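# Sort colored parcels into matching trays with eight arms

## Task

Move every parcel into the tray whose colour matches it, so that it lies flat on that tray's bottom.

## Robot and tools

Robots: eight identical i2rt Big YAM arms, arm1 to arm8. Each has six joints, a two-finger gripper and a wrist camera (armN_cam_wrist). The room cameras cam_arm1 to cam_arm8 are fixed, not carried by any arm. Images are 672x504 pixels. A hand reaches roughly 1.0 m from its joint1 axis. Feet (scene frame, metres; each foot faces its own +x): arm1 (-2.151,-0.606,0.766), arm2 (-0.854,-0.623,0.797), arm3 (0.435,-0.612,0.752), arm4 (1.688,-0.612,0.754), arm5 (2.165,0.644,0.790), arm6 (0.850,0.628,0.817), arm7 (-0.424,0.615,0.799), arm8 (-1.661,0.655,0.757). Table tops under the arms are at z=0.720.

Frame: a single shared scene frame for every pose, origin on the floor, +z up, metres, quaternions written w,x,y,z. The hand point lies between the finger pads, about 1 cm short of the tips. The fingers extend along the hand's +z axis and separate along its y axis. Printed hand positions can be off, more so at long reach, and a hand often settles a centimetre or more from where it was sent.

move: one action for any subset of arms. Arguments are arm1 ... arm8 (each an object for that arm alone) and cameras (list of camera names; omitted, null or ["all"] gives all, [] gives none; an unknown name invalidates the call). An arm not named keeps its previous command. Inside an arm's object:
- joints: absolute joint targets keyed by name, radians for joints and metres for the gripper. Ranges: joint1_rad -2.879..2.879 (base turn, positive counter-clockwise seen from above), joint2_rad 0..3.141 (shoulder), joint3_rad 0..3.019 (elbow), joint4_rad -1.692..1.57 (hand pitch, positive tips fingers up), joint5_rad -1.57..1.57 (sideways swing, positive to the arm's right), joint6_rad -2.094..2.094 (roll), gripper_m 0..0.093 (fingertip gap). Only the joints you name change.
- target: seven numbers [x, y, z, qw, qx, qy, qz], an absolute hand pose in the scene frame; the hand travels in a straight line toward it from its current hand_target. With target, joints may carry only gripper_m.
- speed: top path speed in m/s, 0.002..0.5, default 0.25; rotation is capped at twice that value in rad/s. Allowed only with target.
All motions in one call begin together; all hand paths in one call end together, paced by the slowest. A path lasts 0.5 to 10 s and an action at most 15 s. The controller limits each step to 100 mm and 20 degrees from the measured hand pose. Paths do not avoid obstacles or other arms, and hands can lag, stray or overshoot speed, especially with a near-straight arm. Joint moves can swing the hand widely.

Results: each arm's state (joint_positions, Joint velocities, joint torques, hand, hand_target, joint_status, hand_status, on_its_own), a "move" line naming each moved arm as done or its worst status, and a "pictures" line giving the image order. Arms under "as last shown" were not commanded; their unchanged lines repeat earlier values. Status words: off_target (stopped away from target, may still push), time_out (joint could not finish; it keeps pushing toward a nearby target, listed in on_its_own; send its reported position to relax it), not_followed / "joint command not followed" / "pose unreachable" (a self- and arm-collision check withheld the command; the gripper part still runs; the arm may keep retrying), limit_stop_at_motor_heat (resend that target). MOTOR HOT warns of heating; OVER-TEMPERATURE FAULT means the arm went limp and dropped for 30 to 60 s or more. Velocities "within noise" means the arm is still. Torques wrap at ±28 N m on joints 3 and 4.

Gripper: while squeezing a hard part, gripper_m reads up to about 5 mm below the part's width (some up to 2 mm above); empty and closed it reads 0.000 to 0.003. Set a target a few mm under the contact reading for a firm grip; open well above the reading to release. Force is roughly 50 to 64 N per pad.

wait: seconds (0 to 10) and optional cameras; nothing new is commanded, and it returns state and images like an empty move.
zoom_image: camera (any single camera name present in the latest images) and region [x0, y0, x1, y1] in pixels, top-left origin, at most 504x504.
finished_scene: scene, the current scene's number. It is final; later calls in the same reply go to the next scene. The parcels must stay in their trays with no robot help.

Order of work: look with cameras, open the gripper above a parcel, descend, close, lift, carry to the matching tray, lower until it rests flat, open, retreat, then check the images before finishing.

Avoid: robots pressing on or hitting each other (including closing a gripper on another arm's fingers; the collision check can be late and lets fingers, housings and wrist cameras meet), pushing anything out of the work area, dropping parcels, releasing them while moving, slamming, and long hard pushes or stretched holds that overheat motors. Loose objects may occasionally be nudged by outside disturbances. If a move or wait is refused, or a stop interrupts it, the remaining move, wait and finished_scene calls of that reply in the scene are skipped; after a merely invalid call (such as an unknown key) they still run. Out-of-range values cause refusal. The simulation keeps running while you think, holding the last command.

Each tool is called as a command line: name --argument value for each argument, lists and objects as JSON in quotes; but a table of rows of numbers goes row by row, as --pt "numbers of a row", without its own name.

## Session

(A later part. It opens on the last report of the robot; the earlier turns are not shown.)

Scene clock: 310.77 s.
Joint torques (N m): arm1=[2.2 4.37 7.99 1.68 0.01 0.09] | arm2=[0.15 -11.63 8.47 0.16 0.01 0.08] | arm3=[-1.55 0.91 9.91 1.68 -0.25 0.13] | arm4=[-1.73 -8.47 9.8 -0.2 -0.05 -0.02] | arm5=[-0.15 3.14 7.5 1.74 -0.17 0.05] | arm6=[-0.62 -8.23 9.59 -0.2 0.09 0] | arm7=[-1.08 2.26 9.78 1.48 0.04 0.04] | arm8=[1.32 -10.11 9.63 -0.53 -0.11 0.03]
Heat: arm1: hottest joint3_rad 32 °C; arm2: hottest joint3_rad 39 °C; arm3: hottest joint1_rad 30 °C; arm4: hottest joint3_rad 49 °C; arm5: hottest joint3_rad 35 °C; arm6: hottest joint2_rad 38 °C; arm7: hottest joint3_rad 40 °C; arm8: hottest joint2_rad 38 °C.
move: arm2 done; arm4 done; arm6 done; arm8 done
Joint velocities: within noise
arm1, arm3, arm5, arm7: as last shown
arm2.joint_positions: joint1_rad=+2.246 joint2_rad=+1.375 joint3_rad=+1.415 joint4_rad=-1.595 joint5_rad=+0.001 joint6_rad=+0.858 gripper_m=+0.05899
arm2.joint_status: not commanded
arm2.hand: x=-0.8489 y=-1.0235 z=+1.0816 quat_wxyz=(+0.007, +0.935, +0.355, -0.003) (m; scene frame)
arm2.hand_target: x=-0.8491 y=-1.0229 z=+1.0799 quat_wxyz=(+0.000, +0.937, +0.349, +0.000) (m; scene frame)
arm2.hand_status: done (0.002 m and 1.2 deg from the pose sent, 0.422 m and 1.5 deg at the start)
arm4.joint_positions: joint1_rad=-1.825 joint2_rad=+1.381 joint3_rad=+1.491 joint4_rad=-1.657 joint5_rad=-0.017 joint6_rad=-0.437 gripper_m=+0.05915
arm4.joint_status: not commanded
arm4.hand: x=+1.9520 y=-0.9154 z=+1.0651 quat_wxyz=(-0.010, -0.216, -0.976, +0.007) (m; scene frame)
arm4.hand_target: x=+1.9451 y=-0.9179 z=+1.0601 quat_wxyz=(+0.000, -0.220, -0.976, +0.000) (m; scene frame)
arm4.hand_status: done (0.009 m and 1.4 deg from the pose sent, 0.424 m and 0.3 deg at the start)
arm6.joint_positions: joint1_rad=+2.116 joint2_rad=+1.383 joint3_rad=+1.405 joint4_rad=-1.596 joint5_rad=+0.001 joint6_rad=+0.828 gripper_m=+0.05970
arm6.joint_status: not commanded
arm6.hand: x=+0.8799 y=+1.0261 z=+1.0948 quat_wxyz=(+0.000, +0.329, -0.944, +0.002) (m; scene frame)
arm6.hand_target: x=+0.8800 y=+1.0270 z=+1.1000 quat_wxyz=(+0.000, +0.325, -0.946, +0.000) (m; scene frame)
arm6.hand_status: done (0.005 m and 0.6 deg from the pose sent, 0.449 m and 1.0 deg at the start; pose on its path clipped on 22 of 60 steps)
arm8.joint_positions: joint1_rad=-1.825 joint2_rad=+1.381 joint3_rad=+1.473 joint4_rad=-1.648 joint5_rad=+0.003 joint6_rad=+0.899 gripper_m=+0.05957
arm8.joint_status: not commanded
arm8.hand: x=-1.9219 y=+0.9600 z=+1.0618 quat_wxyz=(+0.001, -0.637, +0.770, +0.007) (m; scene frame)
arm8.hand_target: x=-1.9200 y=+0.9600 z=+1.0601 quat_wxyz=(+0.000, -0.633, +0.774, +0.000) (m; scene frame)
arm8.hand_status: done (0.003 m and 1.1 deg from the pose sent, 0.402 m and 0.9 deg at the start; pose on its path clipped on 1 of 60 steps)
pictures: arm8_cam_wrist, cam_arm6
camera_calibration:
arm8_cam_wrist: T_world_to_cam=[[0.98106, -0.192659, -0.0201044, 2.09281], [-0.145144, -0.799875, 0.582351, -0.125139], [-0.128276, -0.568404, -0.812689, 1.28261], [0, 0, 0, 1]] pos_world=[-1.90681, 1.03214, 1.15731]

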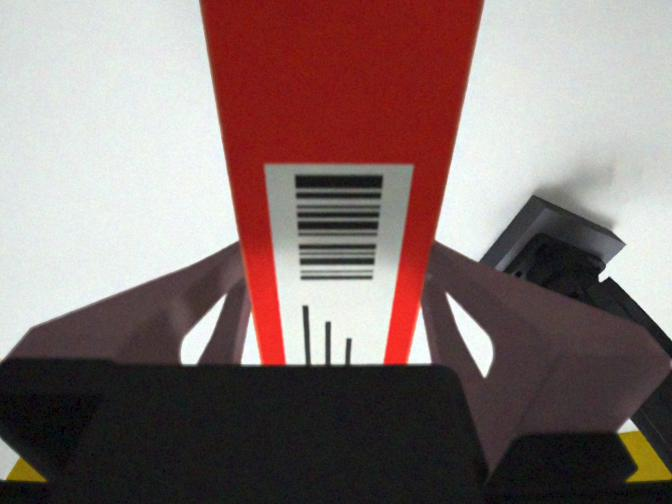

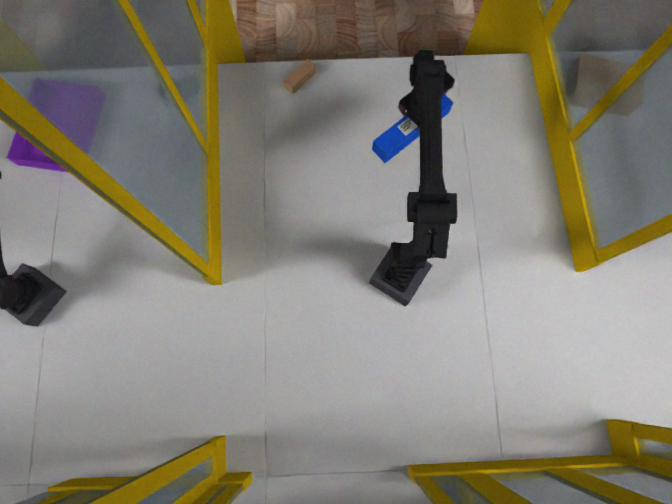

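move --arm8 '{"joints":{"joint1_rad":0.412,"joint6_rad":0.155}}' --arm2 '{"joints":{"joint1_rad":-1.44,"joint6_rad":-0.215}}' --arm6 '{"joints":{"joint1_rad":-1.442,"joint6_rad":-0.23}}' --arm4 '{"joints":{"joint1_rad":1.869,"joint6_rad":-0.32}}' --cameras '["cam_arm6","cam_arm8"]'

Scene clock: 329.87 s.
Joint torques (N m): arm1=[2.2 4.6 7.98 1.63 0.02 0.07] | arm2=[0.09 -13.98 8.47 0.16 -0.06 -0.2] | arm3=[-1.61 0.97 9.89 1.7 -0.25 0.13] | arm4=[0.73 -10.46 9.77 -0.18 -0.12 0.1] | arm5=[-0.26 2.49 7.39 1.69 -0.18 0.01] | arm6=[-1.03 -10.23 9.54 -0.18 -0.03 -0.18] | arm7=[-1.2 2.26 9.83 1.5 0.04 0.02] | arm8=[2.32 -11.58 9.72 -0.59 -0.1 -0.1]
Heat: arm1: hottest joint3_rad 32 °C; arm2: hottest joint3_rad 39 °C; arm3: hottest joint1_rad 30 °C; arm4: hottest joint3_rad 47 °C; arm5: hottest joint3_rad 35 °C; arm6: hottest joint2_rad 36 °C; arm7: hottest joint3_rad 41 °C; arm8: hottest joint3_rad 36 °C.
move: arm2 done; arm4 done; arm6 done; arm8 done
Joint velocities: within noise
arm1, arm3, arm5, arm7: as last shown
arm2.joint_positions: joint1_rad=-1.438 joint2_rad=+1.398 joint3_rad=+1.415 joint4_rad=-1.595 joint5_rad=+0.001 joint6_rad=-0.200 gripper_m=+0.05901
arm2.joint_status: all done
arm2.hand: x=-0.6501 y=-0.2749 z=+1.0736 quat_wxyz=(+0.003, +0.582, -0.813, +0.001) (m; scene frame)
arm2.hand_target: x=-0.6516 y=-0.2785 z=+1.0807 quat_wxyz=(-0.001, +0.588, -0.809, -0.001) (m; scene frame)
arm2.hand_status: not commanded
arm4.joint_positions: joint1_rad=+1.859 joint2_rad=+1.405 joint3_rad=+1.491 joint4_rad=-1.658 joint5_rad=-0.015 joint6_rad=-0.327 gripper_m=+0.05921
arm4.joint_status: all done
arm4.hand: x=+1.3059 y=-0.4787 z=+1.0594 quat_wxyz=(+0.012, +1.000, -0.002, -0.008) (m; scene frame)
arm4.hand_target: x=+1.3109 y=-0.4846 z=+1.0634 quat_wxyz=(+0.012, +1.000, +0.000, -0.008) (m; scene frame)
arm4.hand_status: not commanded
arm6.joint_positions: joint1_rad=-1.437 joint2_rad=+1.409 joint3_rad=+1.405 joint4_rad=-1.597 joint5_rad=+0.002 joint6_rad=-0.221 gripper_m=+0.05970
arm6.joint_status: all done
arm6.hand: x=+0.6626 y=+0.2726 z=+1.0852 quat_wxyz=(+0.007, -0.794, -0.608, -0.013) (m; scene frame)
arm6.hand_target: x=+0.6622 y=+0.2756 z=+1.1001 quat_wxyz=(+0.000, -0.792, -0.610, +0.000) (m; scene frame)
arm6.hand_status: not commanded
arm8.joint_positions: joint1_rad=+0.409 joint2_rad=+1.397 joint3_rad=+1.473 joint4_rad=-1.648 joint5_rad=+0.001 joint6_rad=+0.162 gripper_m=+0.05962
arm8.joint_status: all done
arm8.hand: x=-1.7408 y=+0.2598 z=+1.0564 quat_wxyz=(+0.000, -0.822, -0.569, +0.000) (m; scene frame)
arm8.hand_target: x=-1.7387 y=+0.2634 z=+1.0608 quat_wxyz=(-0.001, -0.819, -0.574, +0.001) (m; scene frame)
arm8.hand_status: not commanded
pictures: cam_arm6, cam_arm8

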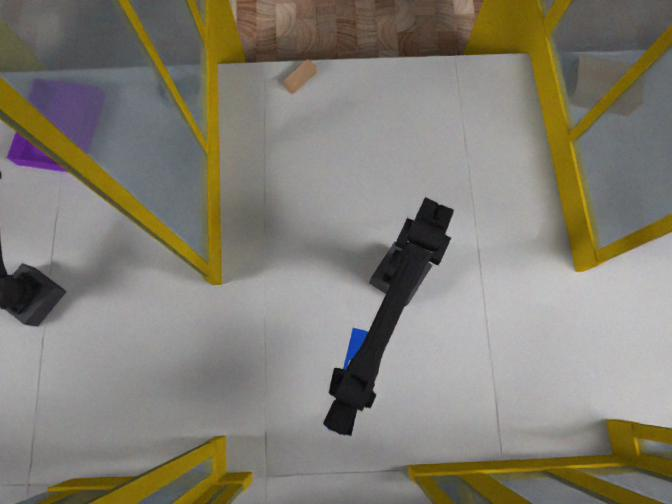

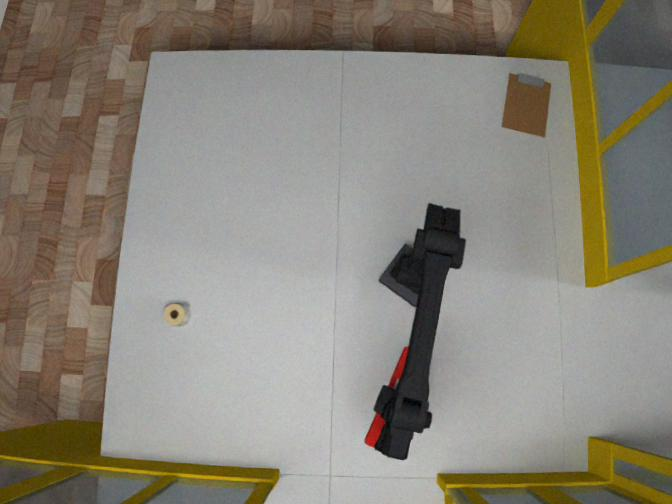

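move --arm8 '{"target":[-1.79,0.0,0.84,0,0.8192,0.5736,0],"speed":0.4}' --arm2 '{"target":[-0.49,0.0,0.84,0,-0.5878,0.809,0],"speed":0.4}' --arm6 '{"target":[0.50,-0.03,0.84,0,0.7934,0.6088,0],"speed":0.4}' --arm4 '{"target":[1.05,-0.40,0.84,0,1,0,0],"speed":0.4}' --cameras '["cam_arm6","cam_arm8","cam_arm3","cam_arm2"]'

Scene clock: 342.27 s.
Joint torques (N m): arm1=[2.14 4.31 7.95 1.7 -0.02 0.08] | arm2=[0.26 -26.93 12.15 0.08 -0.01 -0.2] | arm3=[-1.67 0.97 9.92 1.7 -0.25 0.13] | arm4=[1.73 -18.32 14.95 -0.28 -0.01 0.11] | arm5=[-0.44 2.96 7.35 1.96 -0.21 0.04] | arm6=[-0.97 -19.6 13.05 -0.25 -0.04 -0.14] | arm7=[-1.08 2.37 9.78 1.5 0.03 0.03] | arm8=[2.02 -21.42 14.04 -0.64 -0.11 -0.08]
Heat: arm1: hottest joint3_rad 32 °C; arm2: hottest joint3_rad 39 °C; arm3: hottest joint1_rad 30 °C; arm4: hottest joint3_rad 47 °C; arm5: hottest joint3_rad 35 °C; arm6: hottest joint2_rad 35 °C; arm7: hottest joint3_rad 41 °C; arm8: hottest joint3_rad 36 °C.
move: arm2 off_target; arm4 off_target; arm6 off_target; arm8 off_target
Joint velocities: within noise
arm1, arm3, arm5, arm7: as last shown
arm2.joint_positions: joint1_rad=-1.438 joint2_rad=+2.373 joint3_rad=+2.181 joint4_rad=-1.416 joint5_rad=+0.001 joint6_rad=-0.200 gripper_m=+0.05901
arm2.joint_status: not commanded
arm2.hand: x=-0.4972 y=-0.0125 z=+0.8245 quat_wxyz=(+0.016, +0.582, -0.813, +0.007) (m; scene frame)
arm2.hand_target: x=-0.4905 y=-0.0009 z=+0.8401 quat_wxyz=(+0.000, +0.588, -0.809, +0.000) (m; scene frame)
arm2.hand_status: off_target (0.021 m and 2.2 deg from the pose sent, 0.395 m and 0.9 deg at the start)
arm4.joint_positions: joint1_rad=+1.859 joint2_rad=+2.180 joint3_rad=+1.944 joint4_rad=-1.378 joint5_rad=+0.010 joint6_rad=-0.323 gripper_m=+0.05922
arm4.joint_status: not commanded
arm4.hand: x=+1.0697 y=-0.3964 z=+0.8260 quat_wxyz=(+0.007, +1.000, -0.003, +0.016) (m; scene frame)
arm4.hand_target: x=+1.0510 y=-0.4005 z=+0.8403 quat_wxyz=(+0.000, +1.000, +0.000, -0.001) (m; scene frame)
arm4.hand_status: off_target (0.024 m and 2.1 deg from the pose sent, 0.346 m and 1.7 deg at the start)
arm6.joint_positions: joint1_rad=-1.437 joint2_rad=+2.482 joint3_rad=+2.334 joint4_rad=-1.463 joint5_rad=+0.002 joint6_rad=-0.221 gripper_m=+0.05970
arm6.joint_status: not commanded
arm6.hand: x=+0.5097 y=-0.0182 z=+0.8241 quat_wxyz=(+0.009, -0.793, -0.608, -0.017) (m; scene frame)
arm6.hand_target: x=+0.5006 y=-0.0291 z=+0.8403 quat_wxyz=(+0.000, -0.793, -0.609, +0.001) (m; scene frame)
arm6.hand_status: off_target (0.022 m and 2.3 deg from the pose sent, 0.422 m and 1.7 deg at the start)
arm8.joint_positions: joint1_rad=+0.409 joint2_rad=+2.165 joint3_rad=+1.924 joint4_rad=-1.362 joint5_rad=+0.001 joint6_rad=+0.162 gripper_m=+0.05962
arm8.joint_status: not commanded
arm8.hand: x=-1.7897 y=+0.0148 z=+0.8276 quat_wxyz=(+0.011, -0.822, -0.569, -0.011) (m; scene frame)
arm8.hand_target: x=-1.7897 y=+0.0007 z=+0.8401 quat_wxyz=(+0.000, -0.819, -0.574, +0.000) (m; scene frame)
arm8.hand_status: off_target (0.019 m and 1.8 deg from the pose sent, 0.342 m and 0.6 deg at the start)
pictures: cam_arm2, cam_arm3, cam_arm6, cam_arm8

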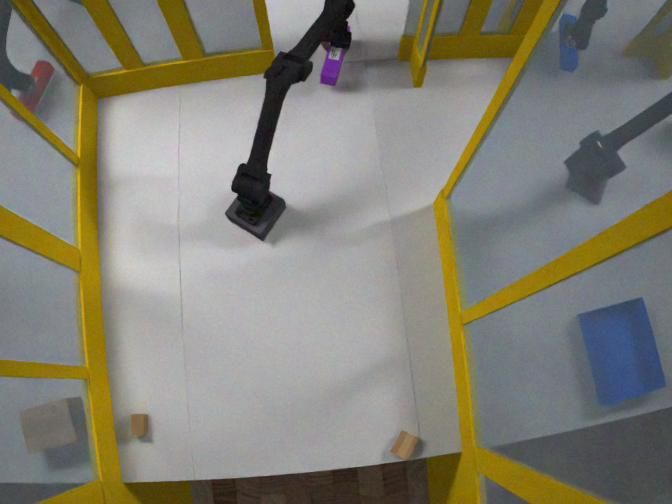

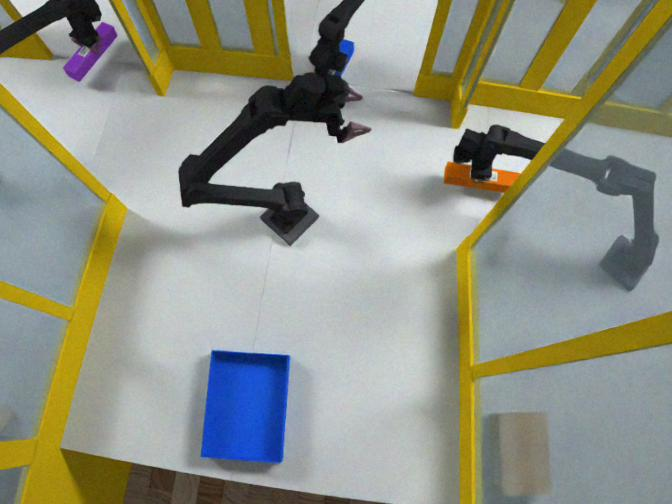

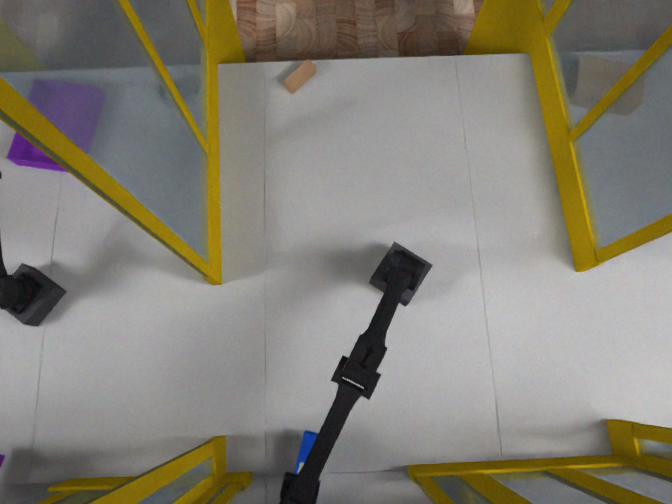

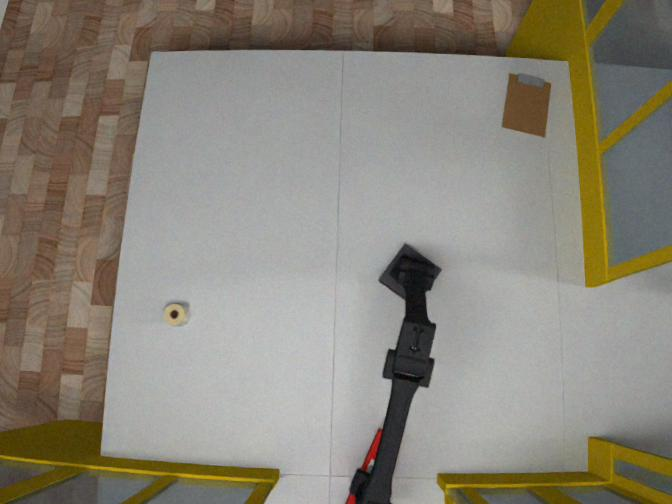

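move --arm8 '{"target":[-1.79,0.0,0.771,0,0.8192,0.5736,0],"speed":0.12}' --arm2 '{"target":[-0.49,0.0,0.774,0,-0.5878,0.809,0],"speed":0.12}' --arm6 '{"target":[0.50,-0.03,0.776,0,0.7934,0.6088,0],"speed":0.12}' --arm4 '{"target":[1.05,-0.40,0.771,0,1,0,0],"speed":0.12}' --cameras '["arm8_cam_wrist"]'

Scene clock: 351.50 s.
Joint torques (N m): arm1=[2.26 4.19 8.01 1.87 -0.01 0.07] | arm2=[0.21 -27.69 8.24 0.95 -0.02 -0.2] | arm3=[-1.67 0.85 9.95 1.72 -0.25 0.13] | arm4=[1.61 -18.61 9.83 0.72 -0.02 0.1] | arm5=[-0.15 3.02 7.42 1.78 -0.18 0.03] | arm6=[-0.91 -19.78 9.01 0.44 -0.05 -0.14] | arm7=[-1.08 2.37 9.77 1.44 0.05 0.03] | arm8=[2.08 -21.77 9.42 0.25 -0.12 -0.09]
Heat: arm1: hottest joint3_rad 32 °C; arm2: hottest joint3_rad 39 °C; arm3: hottest joint1_rad 30 °C; arm4: hottest joint3_rad 47 °C; arm5: hottest joint3_rad 35 °C; arm6: hottest joint2_rad 36 °C; arm7: hottest joint3_rad 41 °C; arm8: hottest joint2_rad 37 °C.
move: arm2 done; arm4 off_target; arm6 done; arm8 done
Joint velocities: within noise
arm1.joint_positions: joint1_rad=+1.444 joint2_rad=+0.521 joint3_rad=+1.431 joint4_rad=-1.508 joint5_rad=+0.002 joint6_rad=-0.008 gripper_m=+0.09398
arm1.joint_status: not commanded
arm1.hand: x=-2.0661 y=-0.4604 z=+1.3058 quat_wxyz=(-0.408, +0.437, -0.771, -0.221) (m; scene frame)
arm1.hand_target: x=-2.0697 y=-0.4617 z=+1.3136 quat_wxyz=(-0.414, +0.436, -0.765, -0.231) (m; scene frame)
arm1.hand_status: not commanded
arm2.joint_positions: joint1_rad=-1.438 joint2_rad=+2.431 joint3_rad=+2.158 joint4_rad=-1.312 joint5_rad=+0.001 joint6_rad=-0.200 gripper_m=+0.05901
arm2.joint_status: not commanded
arm2.hand: x=-0.4920 y=-0.0035 z=+0.7749 quat_wxyz=(+0.006, +0.582, -0.813, +0.003) (m; scene frame)
arm2.hand_target: x=-0.4900 y=-0.0001 z=+0.7739 quat_wxyz=(+0.000, +0.588, -0.809, +0.000) (m; scene frame)
arm2.hand_status: done (0.004 m and 1.1 deg from the pose sent, 0.053 m and 2.2 deg at the start)
arm3.joint_positions: joint1_rad=-2.187 joint2_rad=+0.623 joint3_rad=+1.443 joint4_rad=-1.225 joint5_rad=+0.004 joint6_rad=-0.016 gripper_m=+0.09399
arm3.joint_status: not commanded
arm3.hand: x=+0.6588 y=-0.5351 z=+1.3424 quat_wxyz=(-0.546, +0.147, -0.820, -0.090) (m; scene frame)
arm3.hand_target: x=+0.6564 y=-0.5387 z=+1.3557 quat_wxyz=(-0.558, +0.135, -0.813, -0.095) (m; scene frame)
arm3.hand_status: not commanded
arm4.joint_positions: joint1_rad=+1.859 joint2_rad=+2.235 joint3_rad=+1.918 joint4_rad=-1.258 joint5_rad=+0.011 joint6_rad=-0.323 gripper_m=+0.05922
arm4.joint_status: not commanded
arm4.hand: x=+1.0545 y=-0.3917 z=+0.7807 quat_wxyz=(+0.001, +1.000, -0.004, -0.002) (m; scene frame)
arm4.hand_target: x=+1.0502 y=-0.4001 z=+0.7711 quat_wxyz=(+0.000, +1.000, +0.000, +0.000) (m; scene frame)
arm4.hand_status: off_target (0.014 m and 0.5 deg from the pose sent, 0.059 m and 2.1 deg at the start)
arm5.joint_positions: joint1_rad=+0.653 joint2_rad=+0.625 joint3_rad=+1.427 joint4_rad=-1.371 joint5_rad=+0.001 joint6_rad=-0.010 gripper_m=+0.09397
arm5.joint_status: not commanded
arm5.hand: x=+1.9523 y=+0.5545 z=+1.3379 quat_wxyz=(+0.088, +0.861, +0.176, -0.469) (m; scene frame)
arm5.hand_target: x=+1.9552 y=+0.5537 z=+1.3504 quat_wxyz=(+0.095, +0.854, +0.174, -0.481) (m; scene frame)
arm5.hand_status: not commanded
arm6.joint_positions: joint1_rad=-1.437 joint2_rad=+2.536 joint3_rad=+2.314 joint4_rad=-1.360 joint5_rad=+0.002 joint6_rad=-0.221 gripper_m=+0.05971
arm6.joint_status: not commanded
arm6.hand: x=+0.5047 y=-0.0277 z=+0.7772 quat_wxyz=(+0.003, -0.794, -0.608, -0.005) (m; scene frame)
arm6.hand_target: x=+0.5001 y=-0.0300 z=+0.7761 quat_wxyz=(+0.000, -0.793, -0.609, +0.000) (m; scene frame)
arm6.hand_status: done (0.005 m and 0.7 deg from the pose sent, 0.050 m and 2.3 deg at the start)
arm7.joint_positions: joint1_rad=-1.031 joint2_rad=+0.496 joint3_rad=+1.379 joint4_rad=-1.460 joint5_rad=-0.002 joint6_rad=+0.008 gripper_m=+0.09397
arm7.joint_status: not commanded
arm7.hand: x=-0.4405 y=+0.4446 z=+1.3303 quat_wxyz=(-0.321, -0.654, -0.588, +0.351) (m; scene frame)
arm7.hand_target: x=-0.4421 y=+0.4475 z=+1.3403 quat_wxyz=(-0.324, -0.651, -0.583, +0.363) (m; scene frame)
arm7.hand_status: not commanded
arm8.joint_positions: joint1_rad=+0.409 joint2_rad=+2.219 joint3_rad=+1.887 joint4_rad=-1.240 joint5_rad=+0.001 joint6_rad=+0.162 gripper_m=+0.05962
arm8.joint_status: not commanded
arm8.hand: x=-1.7921 y=+0.0031 z=+0.7788 quat_wxyz=(+0.001, -0.822, -0.569, +0.000) (m; scene frame)
arm8.hand_target: x=-1.7899 y=+0.0002 z=+0.7710 quat_wxyz=(+0.000, -0.819, -0.574, +0.000) (m; scene frame)
arm8.hand_status: done (0.009 m and 0.6 deg from the pose sent, 0.059 m and 1.8 deg at the start)
pictures: arm8_cam_wrist
camera_calibration:
arm8_cam_wrist: T_world_to_cam=[[-0.934057, 0.357012, -0.00892954, -1.66705], [0.282828, 0.754772, 0.591884, 0.0478703], [0.21805, 0.550328, -0.805974, 1.13721], [0, 0, 0, 1]] pos_world=[-1.81863, -0.0668097, 0.873338]

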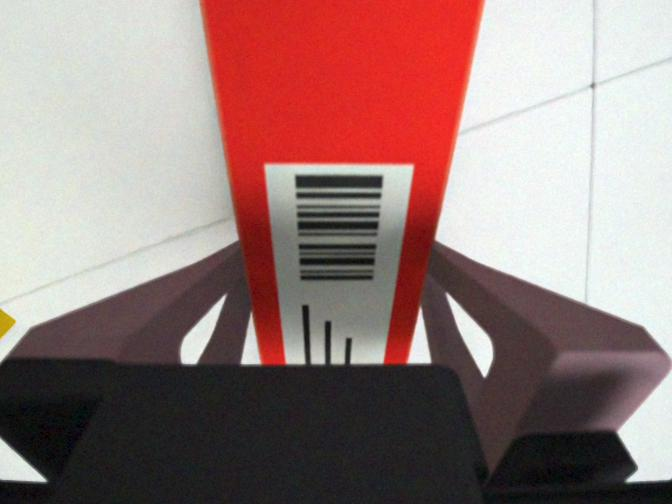

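move --arm8 '{"target":[-1.79,0.0,0.763,0,0.8192,0.5736,0],"speed":0.1}' --arm2 '{"target":[-0.49,0.0,0.764,0,-0.5878,0.809,0],"speed":0.1}' --arm6 '{"target":[0.50,-0.03,0.77,0,0.7934,0.6088,0],"speed":0.1}' --arm4 '{"target":[1.05,-0.40,0.763,0,1,0,0],"speed":0.1}' --cameras '[]'

move --arm8 '{"joints":{"gripper_m":0.09}}' --arm2 '{"joints":{"gripper_m":0.09}}' --arm6 '{"joints":{"gripper_m":0.09}}' --arm4 '{"joints":{"gripper_m":0.09}}' --cameras '["arm4_cam_wrist"]'

Scene clock: 364.23 s.
Joint torques (N m): arm1=[2.37 4.6 7.97 1.72 0.01 0.08] | arm2=[0.26 -26.75 7.49 0.96 -0.03 -0.2] | arm3=[-1.67 1.03 9.94 1.7 -0.25 0.12] | arm4=[1.61 -18.14 9.1 0.77 -0.01 0.1] | arm5=[-0.5 3.43 7.47 1.88 -0.2 0.04] | arm6=[-0.97 -19.43 8.47 0.54 -0.05 -0.14] | arm7=[-1.14 2.14 9.84 1.48 0.04 0.02] | arm8=[2.08 -21.13 8.64 0.31 -0.11 -0.09]
Heat: arm1: hottest joint3_rad 32 °C; arm2: hottest joint2_rad 38 °C; arm3: hottest joint1_rad 30 °C; arm4: hottest joint3_rad 47 °C; arm5: hottest joint3_rad 35 °C; arm6: hottest joint2_rad 35 °C; arm7: hottest joint3_rad 41 °C; arm8: hottest joint2_rad 39 °C.
move: arm2 off_target; arm4 off_target; arm6 done; arm8 off_target
Joint velocities: within noise
arm1, arm3, arm5, arm7: as last shown
arm2.joint_positions: joint1_rad=-1.438 joint2_rad=+2.431 joint3_rad=+2.158 joint4_rad=-1.293 joint5_rad=+0.001 joint6_rad=-0.200 gripper_m=+0.05901
arm2.joint_status: not commanded
arm2.hand: x=-0.4897 y=+0.0004 z=+0.7749 quat_wxyz=(-0.002, +0.582, -0.813, -0.001) (m; scene frame)
arm2.hand_target: x=-0.4901 y=-0.0002 z=+0.7640 quat_wxyz=(+0.000, +0.588, -0.809, +0.000) (m; scene frame)
arm2.hand_status: off_target (0.011 m and 0.8 deg from the pose sent, 0.012 m and 1.1 deg at the start)
arm4.joint_positions: joint1_rad=+1.859 joint2_rad=+2.235 joint3_rad=+1.918 joint4_rad=-1.243 joint5_rad=+0.011 joint6_rad=-0.323 gripper_m=+0.05922
arm4.joint_status: not commanded
arm4.hand: x=+1.0509 y=-0.3905 z=+0.7807 quat_wxyz=(-0.002, +1.000, -0.004, -0.009) (m; scene frame)
arm4.hand_target: x=+1.0505 y=-0.4001 z=+0.7632 quat_wxyz=(+0.000, +1.000, +0.000, +0.000) (m; scene frame)
arm4.hand_status: off_target (0.020 m and 1.2 deg from the pose sent, 0.020 m and 0.5 deg at the start)
arm6.joint_positions: joint1_rad=-1.437 joint2_rad=+2.536 joint3_rad=+2.314 joint4_rad=-1.352 joint5_rad=+0.002 joint6_rad=-0.221 gripper_m=+0.05971
arm6.joint_status: not commanded
arm6.hand: x=+0.5038 y=-0.0295 z=+0.7771 quat_wxyz=(+0.002, -0.794, -0.608, -0.001) (m; scene frame)
arm6.hand_target: x=+0.5002 y=-0.0299 z=+0.7701 quat_wxyz=(+0.000, -0.793, -0.609, +0.000) (m; scene frame)
arm6.hand_status: done (0.008 m and 0.2 deg from the pose sent, 0.009 m and 0.7 deg at the start)
arm8.joint_positions: joint1_rad=+0.409 joint2_rad=+2.219 joint3_rad=+1.887 joint4_rad=-1.224 joint5_rad=+0.001 joint6_rad=+0.162 gripper_m=+0.05962
arm8.joint_status: not commanded
arm8.hand: x=-1.7929 y=-0.0008 z=+0.7788 quat_wxyz=(-0.005, -0.822, -0.569, +0.006) (m; scene frame)
arm8.hand_target: x=-1.7898 y=+0.0004 z=+0.7632 quat_wxyz=(+0.000, -0.819, -0.574, +0.000) (m; scene frame)
arm8.hand_status: off_target (0.016 m and 1.0 deg from the pose sent, 0.016 m and 0.6 deg at the start)
pictures: none
No camera images: "cameras" was empty.

Scene clock: 364.87 s.
Joint torques (N m): arm1=[1.96 4.6 7.95 1.72 0.01 0.05] | arm2=[0.26 -26.75 7.49 0.98 -0.03 -0.2] | arm3=[-1.61 0.91 9.91 1.72 -0.24 0.12] | arm4=[1.61 -18.14 9.11 0.75 -0.02 0.1] | arm5=[-0.26 3.31 7.49 1.8 -0.21 0.03] | arm6=[-0.91 -19.43 8.49 0.53 -0.04 -0.14] | arm7=[-0.91 2.49 9.8 1.46 0.03 0.04] | arm8=[2.32 -20.95 8.61 0.28 -0.12 -0.1]
Heat: arm1: hottest joint3_rad 32 °C; arm2: hottest joint2_rad 38 °C; arm3: hottest joint1_rad 30 °C; arm4: hottest joint3_rad 47 °C; arm5: hottest joint3_rad 35 °C; arm6: hottest joint2_rad 35 °C; arm7: hottest joint3_rad 41 °C; arm8: hottest joint2_rad 39 °C.
move: arm2 done; arm4 done; arm6 done; arm8 done
Joint velocities: within noise
arm1, arm3, arm5, arm7: as last shown
arm2.joint_positions: joint1_rad=-1.438 joint2_rad=+2.431 joint3_rad=+2.158 joint4_rad=-1.293 joint5_rad=+0.001 joint6_rad=-0.200 gripper_m=+0.08984
arm2.joint_status: all done
arm2.hand: x=-0.4897 y=+0.0004 z=+0.7749 quat_wxyz=(-0.002, +0.582, -0.813, -0.001) (m; scene frame)
arm2.hand_target: x=-0.4901 y=-0.0002 z=+0.7640 quat_wxyz=(+0.000, +0.588, -0.809, +0.000) (m; scene frame)
arm2.hand_status: not commanded
arm4.joint_positions: joint1_rad=+1.859 joint2_rad=+2.235 joint3_rad=+1.918 joint4_rad=-1.243 joint5_rad=+0.011 joint6_rad=-0.323 gripper_m=+0.08982
arm4.joint_status: all done
arm4.hand: x=+1.0508 y=-0.3904 z=+0.7807 quat_wxyz=(-0.002, +1.000, -0.004, -0.009) (m; scene frame)
arm4.hand_target: x=+1.0504 y=-0.4001 z=+0.7632 quat_wxyz=(+0.000, +1.000, +0.000, +0.000) (m; scene frame)
arm4.hand_status: not commanded
arm6.joint_positions: joint1_rad=-1.437 joint2_rad=+2.536 joint3_rad=+2.314 joint4_rad=-1.352 joint5_rad=+0.001 joint6_rad=-0.221 gripper_m=+0.08979
arm6.joint_status: all done
arm6.hand: x=+0.5038 y=-0.0296 z=+0.7771 quat_wxyz=(+0.001, -0.794, -0.608, -0.001) (m; scene frame)
arm6.hand_target: x=+0.5001 y=-0.0300 z=+0.7701 quat_wxyz=(+0.000, -0.793, -0.609, +0.000) (m; scene frame)
arm6.hand_status: not commanded
arm8.joint_positions: joint1_rad=+0.409 joint2_rad=+2.219 joint3_rad=+1.887 joint4_rad=-1.224 joint5_rad=+0.001 joint6_rad=+0.162 gripper_m=+0.08984
arm8.joint_status: all done
arm8.hand: x=-1.7929 y=-0.0009 z=+0.7788 quat_wxyz=(-0.005, -0.822, -0.569, +0.006) (m; scene frame)
arm8.hand_target: x=-1.7899 y=+0.0003 z=+0.7632 quat_wxyz=(+0.000, -0.819, -0.574, +0.000) (m; scene frame)
arm8.hand_status: not commanded
pictures: arm4_cam_wrist
camera_calibration:
arm4_cam_wrist: T_world_to_cam=[[-0.0061261, 0.999854, 0.0159719, 0.381728], [0.824441, -0.00398903, 0.565933, -1.30497], [0.565914, 0.0166349, -0.824296, 0.180262], [0, 0, 0, 1]] pos_world=[0.9762, -0.389877, 0.88102]

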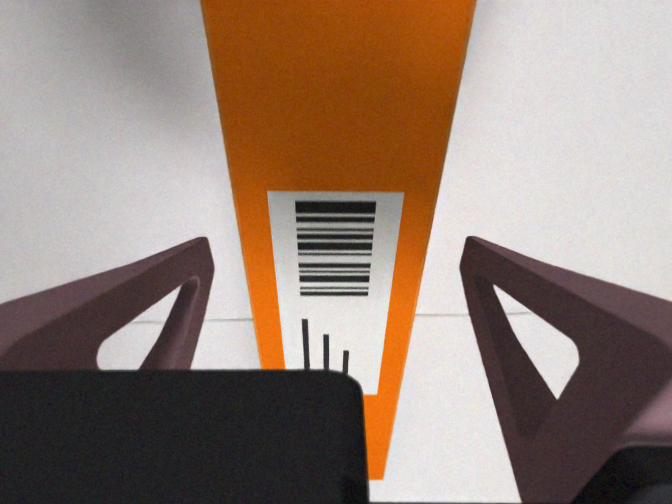

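move --arm8 '{"target":[-1.7387,0.2634,1.06,0,0.8192,0.5736,0],"speed":0.4}' --arm2 '{"target":[-0.6516,-0.2785,1.08,0,-0.5878,0.809,0],"speed":0.4}' --arm6 '{"target":[0.6622,0.2756,1.1,0,0.7934,0.6088,0],"speed":0.4}' --arm4 '{"target":[1.3109,-0.4846,1.06,0,1,0,0],"speed":0.4}' --cameras '[]'

move --arm1 '{"target":[-1.785,0.012,0.86,0,-0.5736,0.8192,0],"speed":0.4}' --arm7 '{"target":[-0.491,-0.015,0.86,0,0.8121,0.5835,0],"speed":0.4}' --arm3 '{"target":[1.065,-0.385,0.86,0,0,1,0],"speed":0.4}' --cameras '["arm1_cam_wrist","arm7_cam_wrist","arm3_cam_wrist"]'

Scene clock: 393.50 s.
Joint torques (N m): arm1=[2.32 4.54 7.95 1.73 0 0.08] | arm2=[0.15 -11.46 8.09 0.17 -0.03 -0.21] | arm3=[-1.67 0.97 9.95 1.72 -0.26 0.13] | arm4=[1.61 -8.23 10.5 -0.13 -0.03 0.13] | arm5=[-0.26 2.84 7.36 1.76 -0.17 0.04] | arm6=[-0.97 -7.88 9.03 -0.17 -0.03 -0.14] | arm7=[-1.14 2.37 9.8 1.46 0.03 0.03] | arm8=[2.14 -9.7 10.29 -0.53 -0.1 -0.09]
Heat: arm1: hottest joint3_rad 33 °C; arm2: hottest joint2_rad 41 °C; arm3: hottest joint1_rad 30 °C; arm4: hottest joint3_rad 45 °C; arm5: hottest joint3_rad 35 °C; arm6: hottest joint2_rad 35 °C; arm7: hottest joint3_rad 41 °C; arm8: hottest joint2_rad 41 °C.
move: arm2 done; arm4 done; arm6 done; arm8 done
Joint velocities: within noise
arm1, arm3, arm5, arm7: as last shown
arm2.joint_positions: joint1_rad=-1.438 joint2_rad=+1.374 joint3_rad=+1.420 joint4_rad=-1.595 joint5_rad=+0.001 joint6_rad=-0.201 gripper_m=+0.08993
arm2.joint_status: not commanded
arm2.hand: x=-0.6513 y=-0.2770 z=+1.0847 quat_wxyz=(-0.010, +0.582, -0.813, -0.005) (m; scene frame)
arm2.hand_target: x=-0.6516 y=-0.2786 z=+1.0800 quat_wxyz=(+0.000, +0.588, -0.809, +0.000) (m; scene frame)
arm2.hand_status: done (0.005 m and 1.5 deg from the pose sent, 0.444 m and 0.8 deg at the start; pose on its path clipped on 3 of 62 steps)
arm4.joint_positions: joint1_rad=+1.865 joint2_rad=+1.383 joint3_rad=+1.478 joint4_rad=-1.657 joint5_rad=+0.011 joint6_rad=-0.317 gripper_m=+0.08991
arm4.joint_status: not commanded
arm4.hand: x=+1.3127 y=-0.4786 z=+1.0625 quat_wxyz=(-0.002, +1.000, -0.004, -0.008) (m; scene frame)
arm4.hand_target: x=+1.3110 y=-0.4846 z=+1.0600 quat_wxyz=(+0.000, +1.000, +0.000, +0.000) (m; scene frame)
arm4.hand_status: done (0.007 m and 1.1 deg from the pose sent, 0.393 m and 1.2 deg at the start)
arm6.joint_positions: joint1_rad=-1.437 joint2_rad=+1.382 joint3_rad=+1.412 joint4_rad=-1.596 joint5_rad=+0.001 joint6_rad=-0.221 gripper_m=+0.08988
arm6.joint_status: not commanded
arm6.hand: x=+0.6636 y=+0.2743 z=+1.0982 quat_wxyz=(+0.000, -0.794, -0.608, +0.003) (m; scene frame)
arm6.hand_target: x=+0.6623 y=+0.2756 z=+1.0999 quat_wxyz=(+0.000, -0.793, -0.609, +0.000) (m; scene frame)
arm6.hand_status: done (0.003 m and 0.3 deg from the pose sent, 0.472 m and 0.2 deg at the start; pose on its path clipped on 26 of 62 steps)
arm7.hand_target: x=-0.4421 y=+0.4475 z=+1.3403 quat_wxyz=(-0.324, -0.651, -0.583, +0.362) (m; scene frame)
arm8.joint_positions: joint1_rad=+0.409 joint2_rad=+1.379 joint3_rad=+1.466 joint4_rad=-1.648 joint5_rad=+0.001 joint6_rad=+0.162 gripper_m=+0.08992
arm8.joint_status: not commanded
arm8.hand: x=-1.7400 y=+0.2642 z=+1.0606 quat_wxyz=(-0.004, -0.822, -0.569, +0.005) (m; scene frame)
arm8.hand_target: x=-1.7386 y=+0.2634 z=+1.0600 quat_wxyz=(+0.000, -0.819, -0.574, +0.000) (m; scene frame)
arm8.hand_status: done (0.002 m and 0.9 deg from the pose sent, 0.390 m and 1.1 deg at the start; pose on its path clipped on 2 of 62 steps)
pictures: none
No camera images: "cameras" was empty.

Scene clock: 396.83 s.
Joint torques (N m): arm1=[1.85 -20.72 12.53 -0.27 0.15 -0.06] | arm2=[0.09 -11.46 8.08 0.18 -0.03 -0.21] | arm3=[-1.67 -23.71 13.89 -0.34 -0.23 0.13] | arm4=[1.61 -8.23 10.5 -0.17 -0.03 0.11] | arm5=[-0.15 3.25 7.43 1.84 -0.2 0.02] | arm6=[-0.97 -7.88 9.01 -0.16 -0.04 -0.15] | arm7=[-1.32 -16.32 14.19 -0.38 -0.18 0.2] | arm8=[2.14 -9.64 10.24 -0.55 -0.11 -0.11]
Heat: arm1: hottest joint3_rad 33 °C; arm2: hottest joint2_rad 40 °C; arm3: hottest joint3_rad 31 °C; arm4: hottest joint3_rad 44 °C; arm5: hottest joint3_rad 35 °C; arm6: hottest joint2_rad 35 °C; arm7: hottest joint3_rad 41 °C; arm8: hottest joint2_rad 40 °C.
move: arm1 off_target; arm3 off_target; arm7 off_target
Joint velocities: within noise
arm1.joint_positions: joint1_rad=+1.445 joint2_rad=+2.311 joint3_rad=+2.255 joint4_rad=-1.521 joint5_rad=-0.011 joint6_rad=-0.180 gripper_m=+0.09398
arm1.joint_status: not commanded
arm1.hand: x=-1.7834 y=-0.0014 z=+0.8578 quat_wxyz=(+0.007, +0.565, -0.825, +0.001) (m; scene frame)
arm1.hand_target: x=-1.7855 y=+0.0115 z=+0.8598 quat_wxyz=(-0.001, +0.574, -0.819, +0.000) (m; scene frame)
arm1.hand_status: off_target (0.014 m and 1.4 deg from the pose sent, 0.708 m and 56.3 deg at the start)
arm2, arm4, arm5, arm6, arm8: as last shown
arm2.hand: x=-0.6513 y=-0.2771 z=+1.0847 quat_wxyz=(-0.010, +0.582, -0.813, -0.005) (m; scene frame)
arm3.joint_positions: joint1_rad=-2.169 joint2_rad=+2.173 joint3_rad=+1.973 joint4_rad=-1.422 joint5_rad=+0.007 joint6_rad=+0.331 gripper_m=+0.09399
arm3.joint_status: not commanded
arm3.hand: x=+1.0471 y=-0.3822 z=+0.8394 quat_wxyz=(+0.020, +0.016, -1.000, +0.009) (m; scene frame)
arm3.hand_target: x=+1.0638 y=-0.3854 z=+0.8601 quat_wxyz=(+0.000, +0.000, -1.000, +0.000) (m; scene frame)
arm3.hand_status: off_target (0.027 m and 3.1 deg from the pose sent, 0.648 m and 69.9 deg at the start)
arm6.joint_positions: joint1_rad=-1.437 joint2_rad=+1.382 joint3_rad=+1.412 joint4_rad=-1.597 joint5_rad=+0.001 joint6_rad=-0.221 gripper_m=+0.08988
arm6.hand: x=+0.6637 y=+0.2744 z=+1.0982 quat_wxyz=(+0.000, -0.794, -0.608, +0.002) (m; scene frame)
arm7.joint_positions: joint1_rad=-1.028 joint2_rad=+2.079 joint3_rad=+1.718 joint4_rad=-1.243 joint5_rad=+0.003 joint6_rad=+0.210 gripper_m=+0.09397
arm7.joint_status: not commanded
arm7.hand: x=-0.4838 y=+0.0032 z=+0.8453 quat_wxyz=(+0.015, -0.807, -0.591, -0.011) (m; scene frame)
arm7.hand_target: x=-0.4909 y=-0.0139 z=+0.8603 quat_wxyz=(+0.000, -0.812, -0.584, +0.000) (m; scene frame)
arm7.hand_status: off_target (0.024 m and 2.3 deg from the pose sent, 0.659 m and 58.0 deg at the start)
pictures: arm1_cam_wrist, arm3_cam_wrist, arm7_cam_wrist
camera_calibration:
arm1_cam_wrist: T_world_to_cam=[[0.92655, -0.376043, -0.00977716, 1.66139], [-0.299729, -0.753722, 0.584864, -1.03257], [-0.227304, -0.538976, -0.811072, 0.4162], [0, 0, 0, 1]] pos_world=[-1.75425, 0.070802, 0.957728]
arm3_cam_wrist: T_world_to_cam=[[0.0268769, -0.999255, 0.0276951, -0.434422], [-0.789371, -0.0042169, 0.613902, 0.315528], [-0.613328, -0.0383615, -0.788896, 1.41377], [0, 0, 0, 1]] pos_world=[1.12785, -0.378534, 0.933649]
arm7_cam_wrist: T_world_to_cam=[[-0.957872, 0.286203, 0.023868, -0.487674], [0.243002, 0.763375, 0.598505, -0.384505], [0.153074, 0.579091, -0.800763, 0.870419], [0, 0, 0, 1]] pos_world=[-0.506931, -0.070957, 0.938767]

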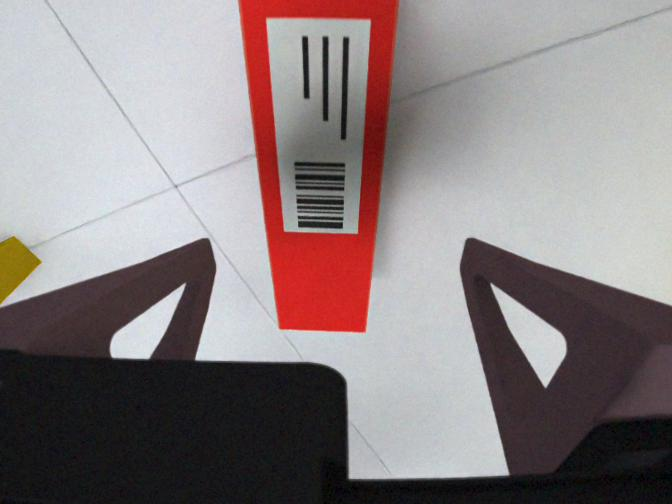

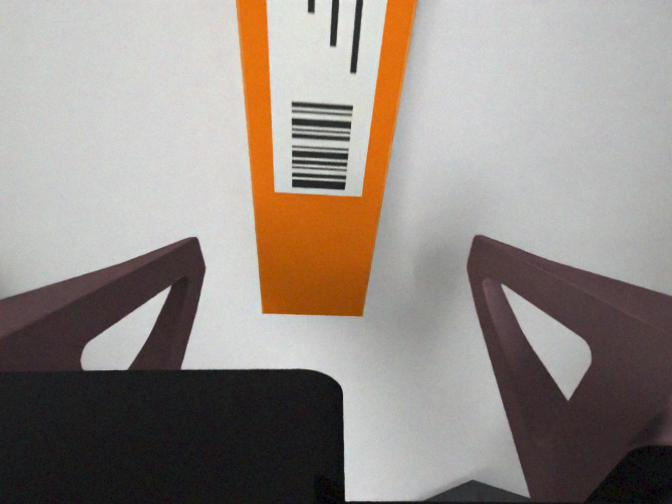

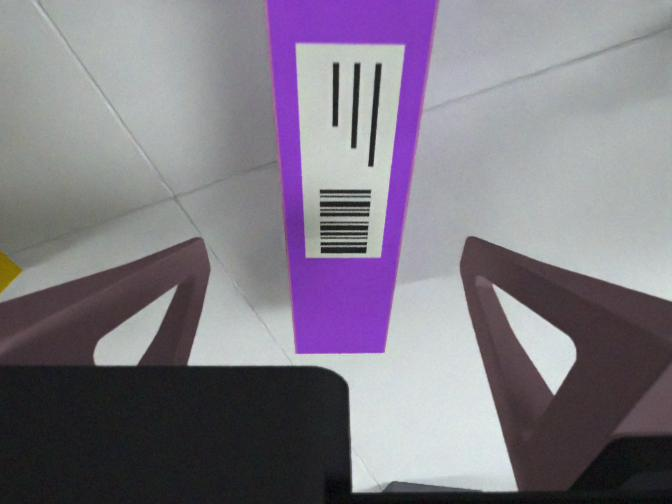

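move --arm1 '{"target":[-1.785,0.020,0.768,0,-0.5736,0.8192,0],"speed":0.3}' --arm7 '{"target":[-0.492,-0.016,0.772,0,0.8121,0.5835,0],"speed":0.3}' --arm3 '{"target":[1.085,-0.371,0.775,0,0,1,0],"speed":0.3}' --cameras '["arm1_cam_wrist","arm7_cam_wrist","arm3_cam_wrist"]'

Scene clock: 411.23 s.
Joint torques (N m): arm1=[1.96 -22.36 9.36 0.58 0.13 -0.03] | arm2=[0.15 -11.46 8.08 0.2 -0.03 -0.21] | arm3=[-0.97 -25.99 13.14 0.43 -0.23 0.15] | arm4=[1.61 -8.23 10.5 -0.17 -0.02 0.11] | arm5=[-0.21 2.9 7.42 1.8 -0.22 0.07] | arm6=[-1.03 -7.82 9.01 -0.13 -0.03 -0.15] | arm7=[-1.08 -17.44 8.69 0.5 -0.18 0.18] | arm8=[2.2 -9.99 10.22 -0.54 -0.12 -0.1]
Heat: arm1: hottest joint3_rad 37 °C; arm2: hottest joint2_rad 37 °C; arm3: hottest joint3_rad 34 °C; arm4: hottest joint3_rad 43 °C; arm5: hottest joint3_rad 36 °C; arm6: hottest joint3_rad 35 °C; arm7: hottest joint3_rad 41 °C; arm8: hottest joint2_rad 38 °C.
move: arm1 done; arm3 off_target; arm7 done
Joint velocities: within noise
arm1.joint_positions: joint1_rad=+1.452 joint2_rad=+2.403 joint3_rad=+2.193 joint4_rad=-1.366 joint5_rad=-0.011 joint6_rad=-0.180 gripper_m=+0.09398
arm1.joint_status: not commanded
arm1.hand: x=-1.7809 y=+0.0112 z=+0.7709 quat_wxyz=(+0.006, +0.568, -0.823, +0.001) (m; scene frame)
arm1.hand_target: x=-1.7850 y=+0.0198 z=+0.7682 quat_wxyz=(+0.000, +0.573, -0.819, +0.000) (m; scene frame)
arm1.hand_status: done (0.010 m and 1.0 deg from the pose sent, 0.092 m and 1.4 deg at the start)
arm2, arm4, arm5, arm6, arm8: as last shown
arm3.joint_positions: joint1_rad=-2.169 joint2_rad=+2.315 joint3_rad=+1.977 joint4_rad=-1.318 joint5_rad=+0.007 joint6_rad=+0.340 gripper_m=+0.09399
arm3.joint_status: not commanded
arm3.hand: x=+1.0603 y=-0.3768 z=+0.7481 quat_wxyz=(+0.036, +0.011, -0.999, +0.015) (m; scene frame)
arm3.hand_target: x=+1.0833 y=-0.3717 z=+0.7759 quat_wxyz=(+0.000, +0.000, -1.000, +0.000) (m; scene frame)
arm3.hand_status: off_target (0.037 m and 4.7 deg from the pose sent, 0.076 m and 3.1 deg at the start)
arm7.joint_positions: joint1_rad=-1.028 joint2_rad=+2.183 joint3_rad=+1.702 joint4_rad=-1.092 joint5_rad=+0.003 joint6_rad=+0.210 gripper_m=+0.09397
arm7.joint_status: not commanded
arm7.hand: x=-0.4861 y=-0.0152 z=+0.7760 quat_wxyz=(+0.003, -0.807, -0.591, +0.000) (m; scene frame)
arm7.hand_target: x=-0.4919 y=-0.0160 z=+0.7721 quat_wxyz=(+0.000, -0.812, -0.584, +0.000) (m; scene frame)
arm7.hand_status: done (0.007 m and 1.1 deg from the pose sent, 0.076 m and 2.3 deg at the start)
pictures: arm1_cam_wrist, arm3_cam_wrist, arm7_cam_wrist
camera_calibration:
arm1_cam_wrist: T_world_to_cam=[[0.929268, -0.369289, -0.00925648, 1.66731], [-0.294839, -0.756555, 0.58369, -0.961839], [-0.222553, -0.539676, -0.811924, 0.362201], [0, 0, 0, 1]] pos_world=[-1.75235, 0.0835038, 0.870929]
arm3_cam_wrist: T_world_to_cam=[[0.0196906, -0.999039, 0.0391502, -0.427782], [-0.769281, 0.00987241, 0.638834, 0.347305], [-0.638607, -0.0426965, -0.768348, 1.35974], [0, 0, 0, 1]] pos_world=[1.14394, -0.372743, 0.839631]
arm7_cam_wrist: T_world_to_cam=[[-0.957616, 0.287497, 0.0178154, -0.478147], [0.245281, 0.781447, 0.573741, -0.307754], [0.151027, 0.553793, -0.818843, 0.838527], [0, 0, 0, 1]] pos_world=[-0.509035, -0.0864117, 0.871711]

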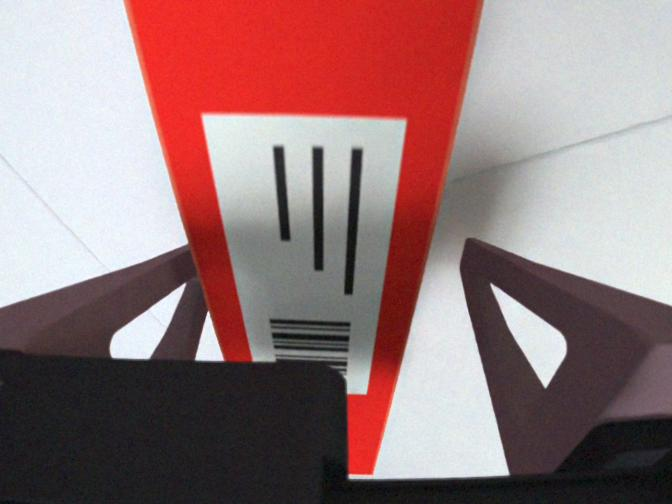

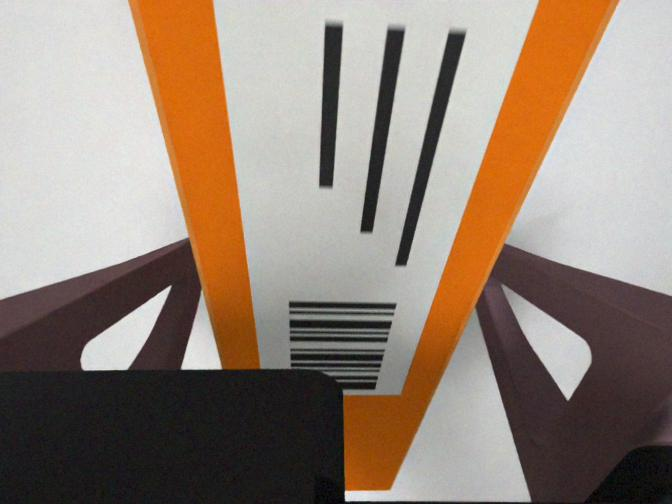

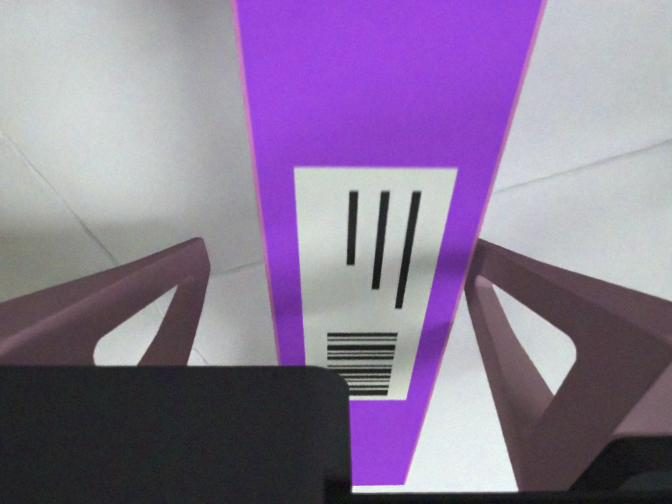

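move --arm1 '{"joints":{"gripper_m":0.045}}' --arm7 '{"joints":{"gripper_m":0.045}}' --arm3 '{"joints":{"gripper_m":0.045}}' --cameras '[]'

Scene clock: 417.27 s.
Joint torques (N m): arm1=[2.08 -22.01 9.31 0.59 0.16 -0.01] | arm2=[0.15 -11.46 8.08 0.2 -0.03 -0.21] | arm3=[-0.97 -25.99 13.12 0.42 -0.19 0.13] | arm4=[1.61 -8.23 10.5 -0.17 -0.03 0.11] | arm5=[-0.32 2.78 7.41 1.83 -0.15 0.05] | arm6=[-1.08 -7.82 9.02 -0.14 -0.03 -0.15] | arm7=[-1.14 -17.2 8.68 0.54 -0.16 0.19] | arm8=[2.02 -9.82 10.19 -0.61 -0.1 -0.1]
Heat: arm1: hottest joint3_rad 37 °C; arm2: hottest joint2_rad 37 °C; arm3: hottest joint3_rad 33 °C; arm4: hottest joint3_rad 43 °C; arm5: hottest joint3_rad 36 °C; arm6: hottest joint3_rad 35 °C; arm7: hottest joint3_rad 41 °C; arm8: hottest joint2_rad 37 °C.
move: arm1 off_target; arm3 off_target; arm7 off_target
Joint velocities: within noise
arm1.joint_positions: joint1_rad=+1.452 joint2_rad=+2.403 joint3_rad=+2.193 joint4_rad=-1.366 joint5_rad=-0.010 joint6_rad=-0.180 gripper_m=+0.05920
arm1.joint_status: gripper_m off_target (ended at +0.05924, target +0.04500)
arm1.hand: x=-1.7811 y=+0.0113 z=+0.7709 quat_wxyz=(+0.006, +0.568, -0.823, +0.001) (m; scene frame)
arm1.hand_target: x=-1.7852 y=+0.0199 z=+0.7682 quat_wxyz=(+0.000, +0.574, -0.819, +0.000) (m; scene frame)
arm1.hand_status: not commanded
arm2, arm4, arm5, arm6, arm8: as last shown
arm3.joint_positions: joint1_rad=-2.169 joint2_rad=+2.315 joint3_rad=+1.977 joint4_rad=-1.318 joint5_rad=+0.006 joint6_rad=+0.341 gripper_m=+0.05953
arm3.joint_status: gripper_m off_target (ended at +0.05956, target +0.04500)
arm3.hand: x=+1.0603 y=-0.3766 z=+0.7482 quat_wxyz=(+0.036, +0.011, -0.999, +0.014) (m; scene frame)
arm3.hand_target: x=+1.0832 y=-0.3717 z=+0.7758 quat_wxyz=(+0.000, +0.000, -1.000, +0.000) (m; scene frame)
arm3.hand_status: not commanded
arm7.joint_positions: joint1_rad=-1.030 joint2_rad=+2.183 joint3_rad=+1.702 joint4_rad=-1.092 joint5_rad=+0.002 joint6_rad=+0.210 gripper_m=+0.06064
arm7.joint_status: gripper_m off_target (ended at +0.06067, target +0.04500)
arm7.hand: x=-0.4868 y=-0.0151 z=+0.7760 quat_wxyz=(+0.003, -0.807, -0.590, +0.000) (m; scene frame)
arm7.hand_target: x=-0.4921 y=-0.0159 z=+0.7721 quat_wxyz=(+0.000, -0.812, -0.584, +0.000) (m; scene frame)
arm7.hand_status: not commanded
pictures: none
No camera images: "cameras" was empty.


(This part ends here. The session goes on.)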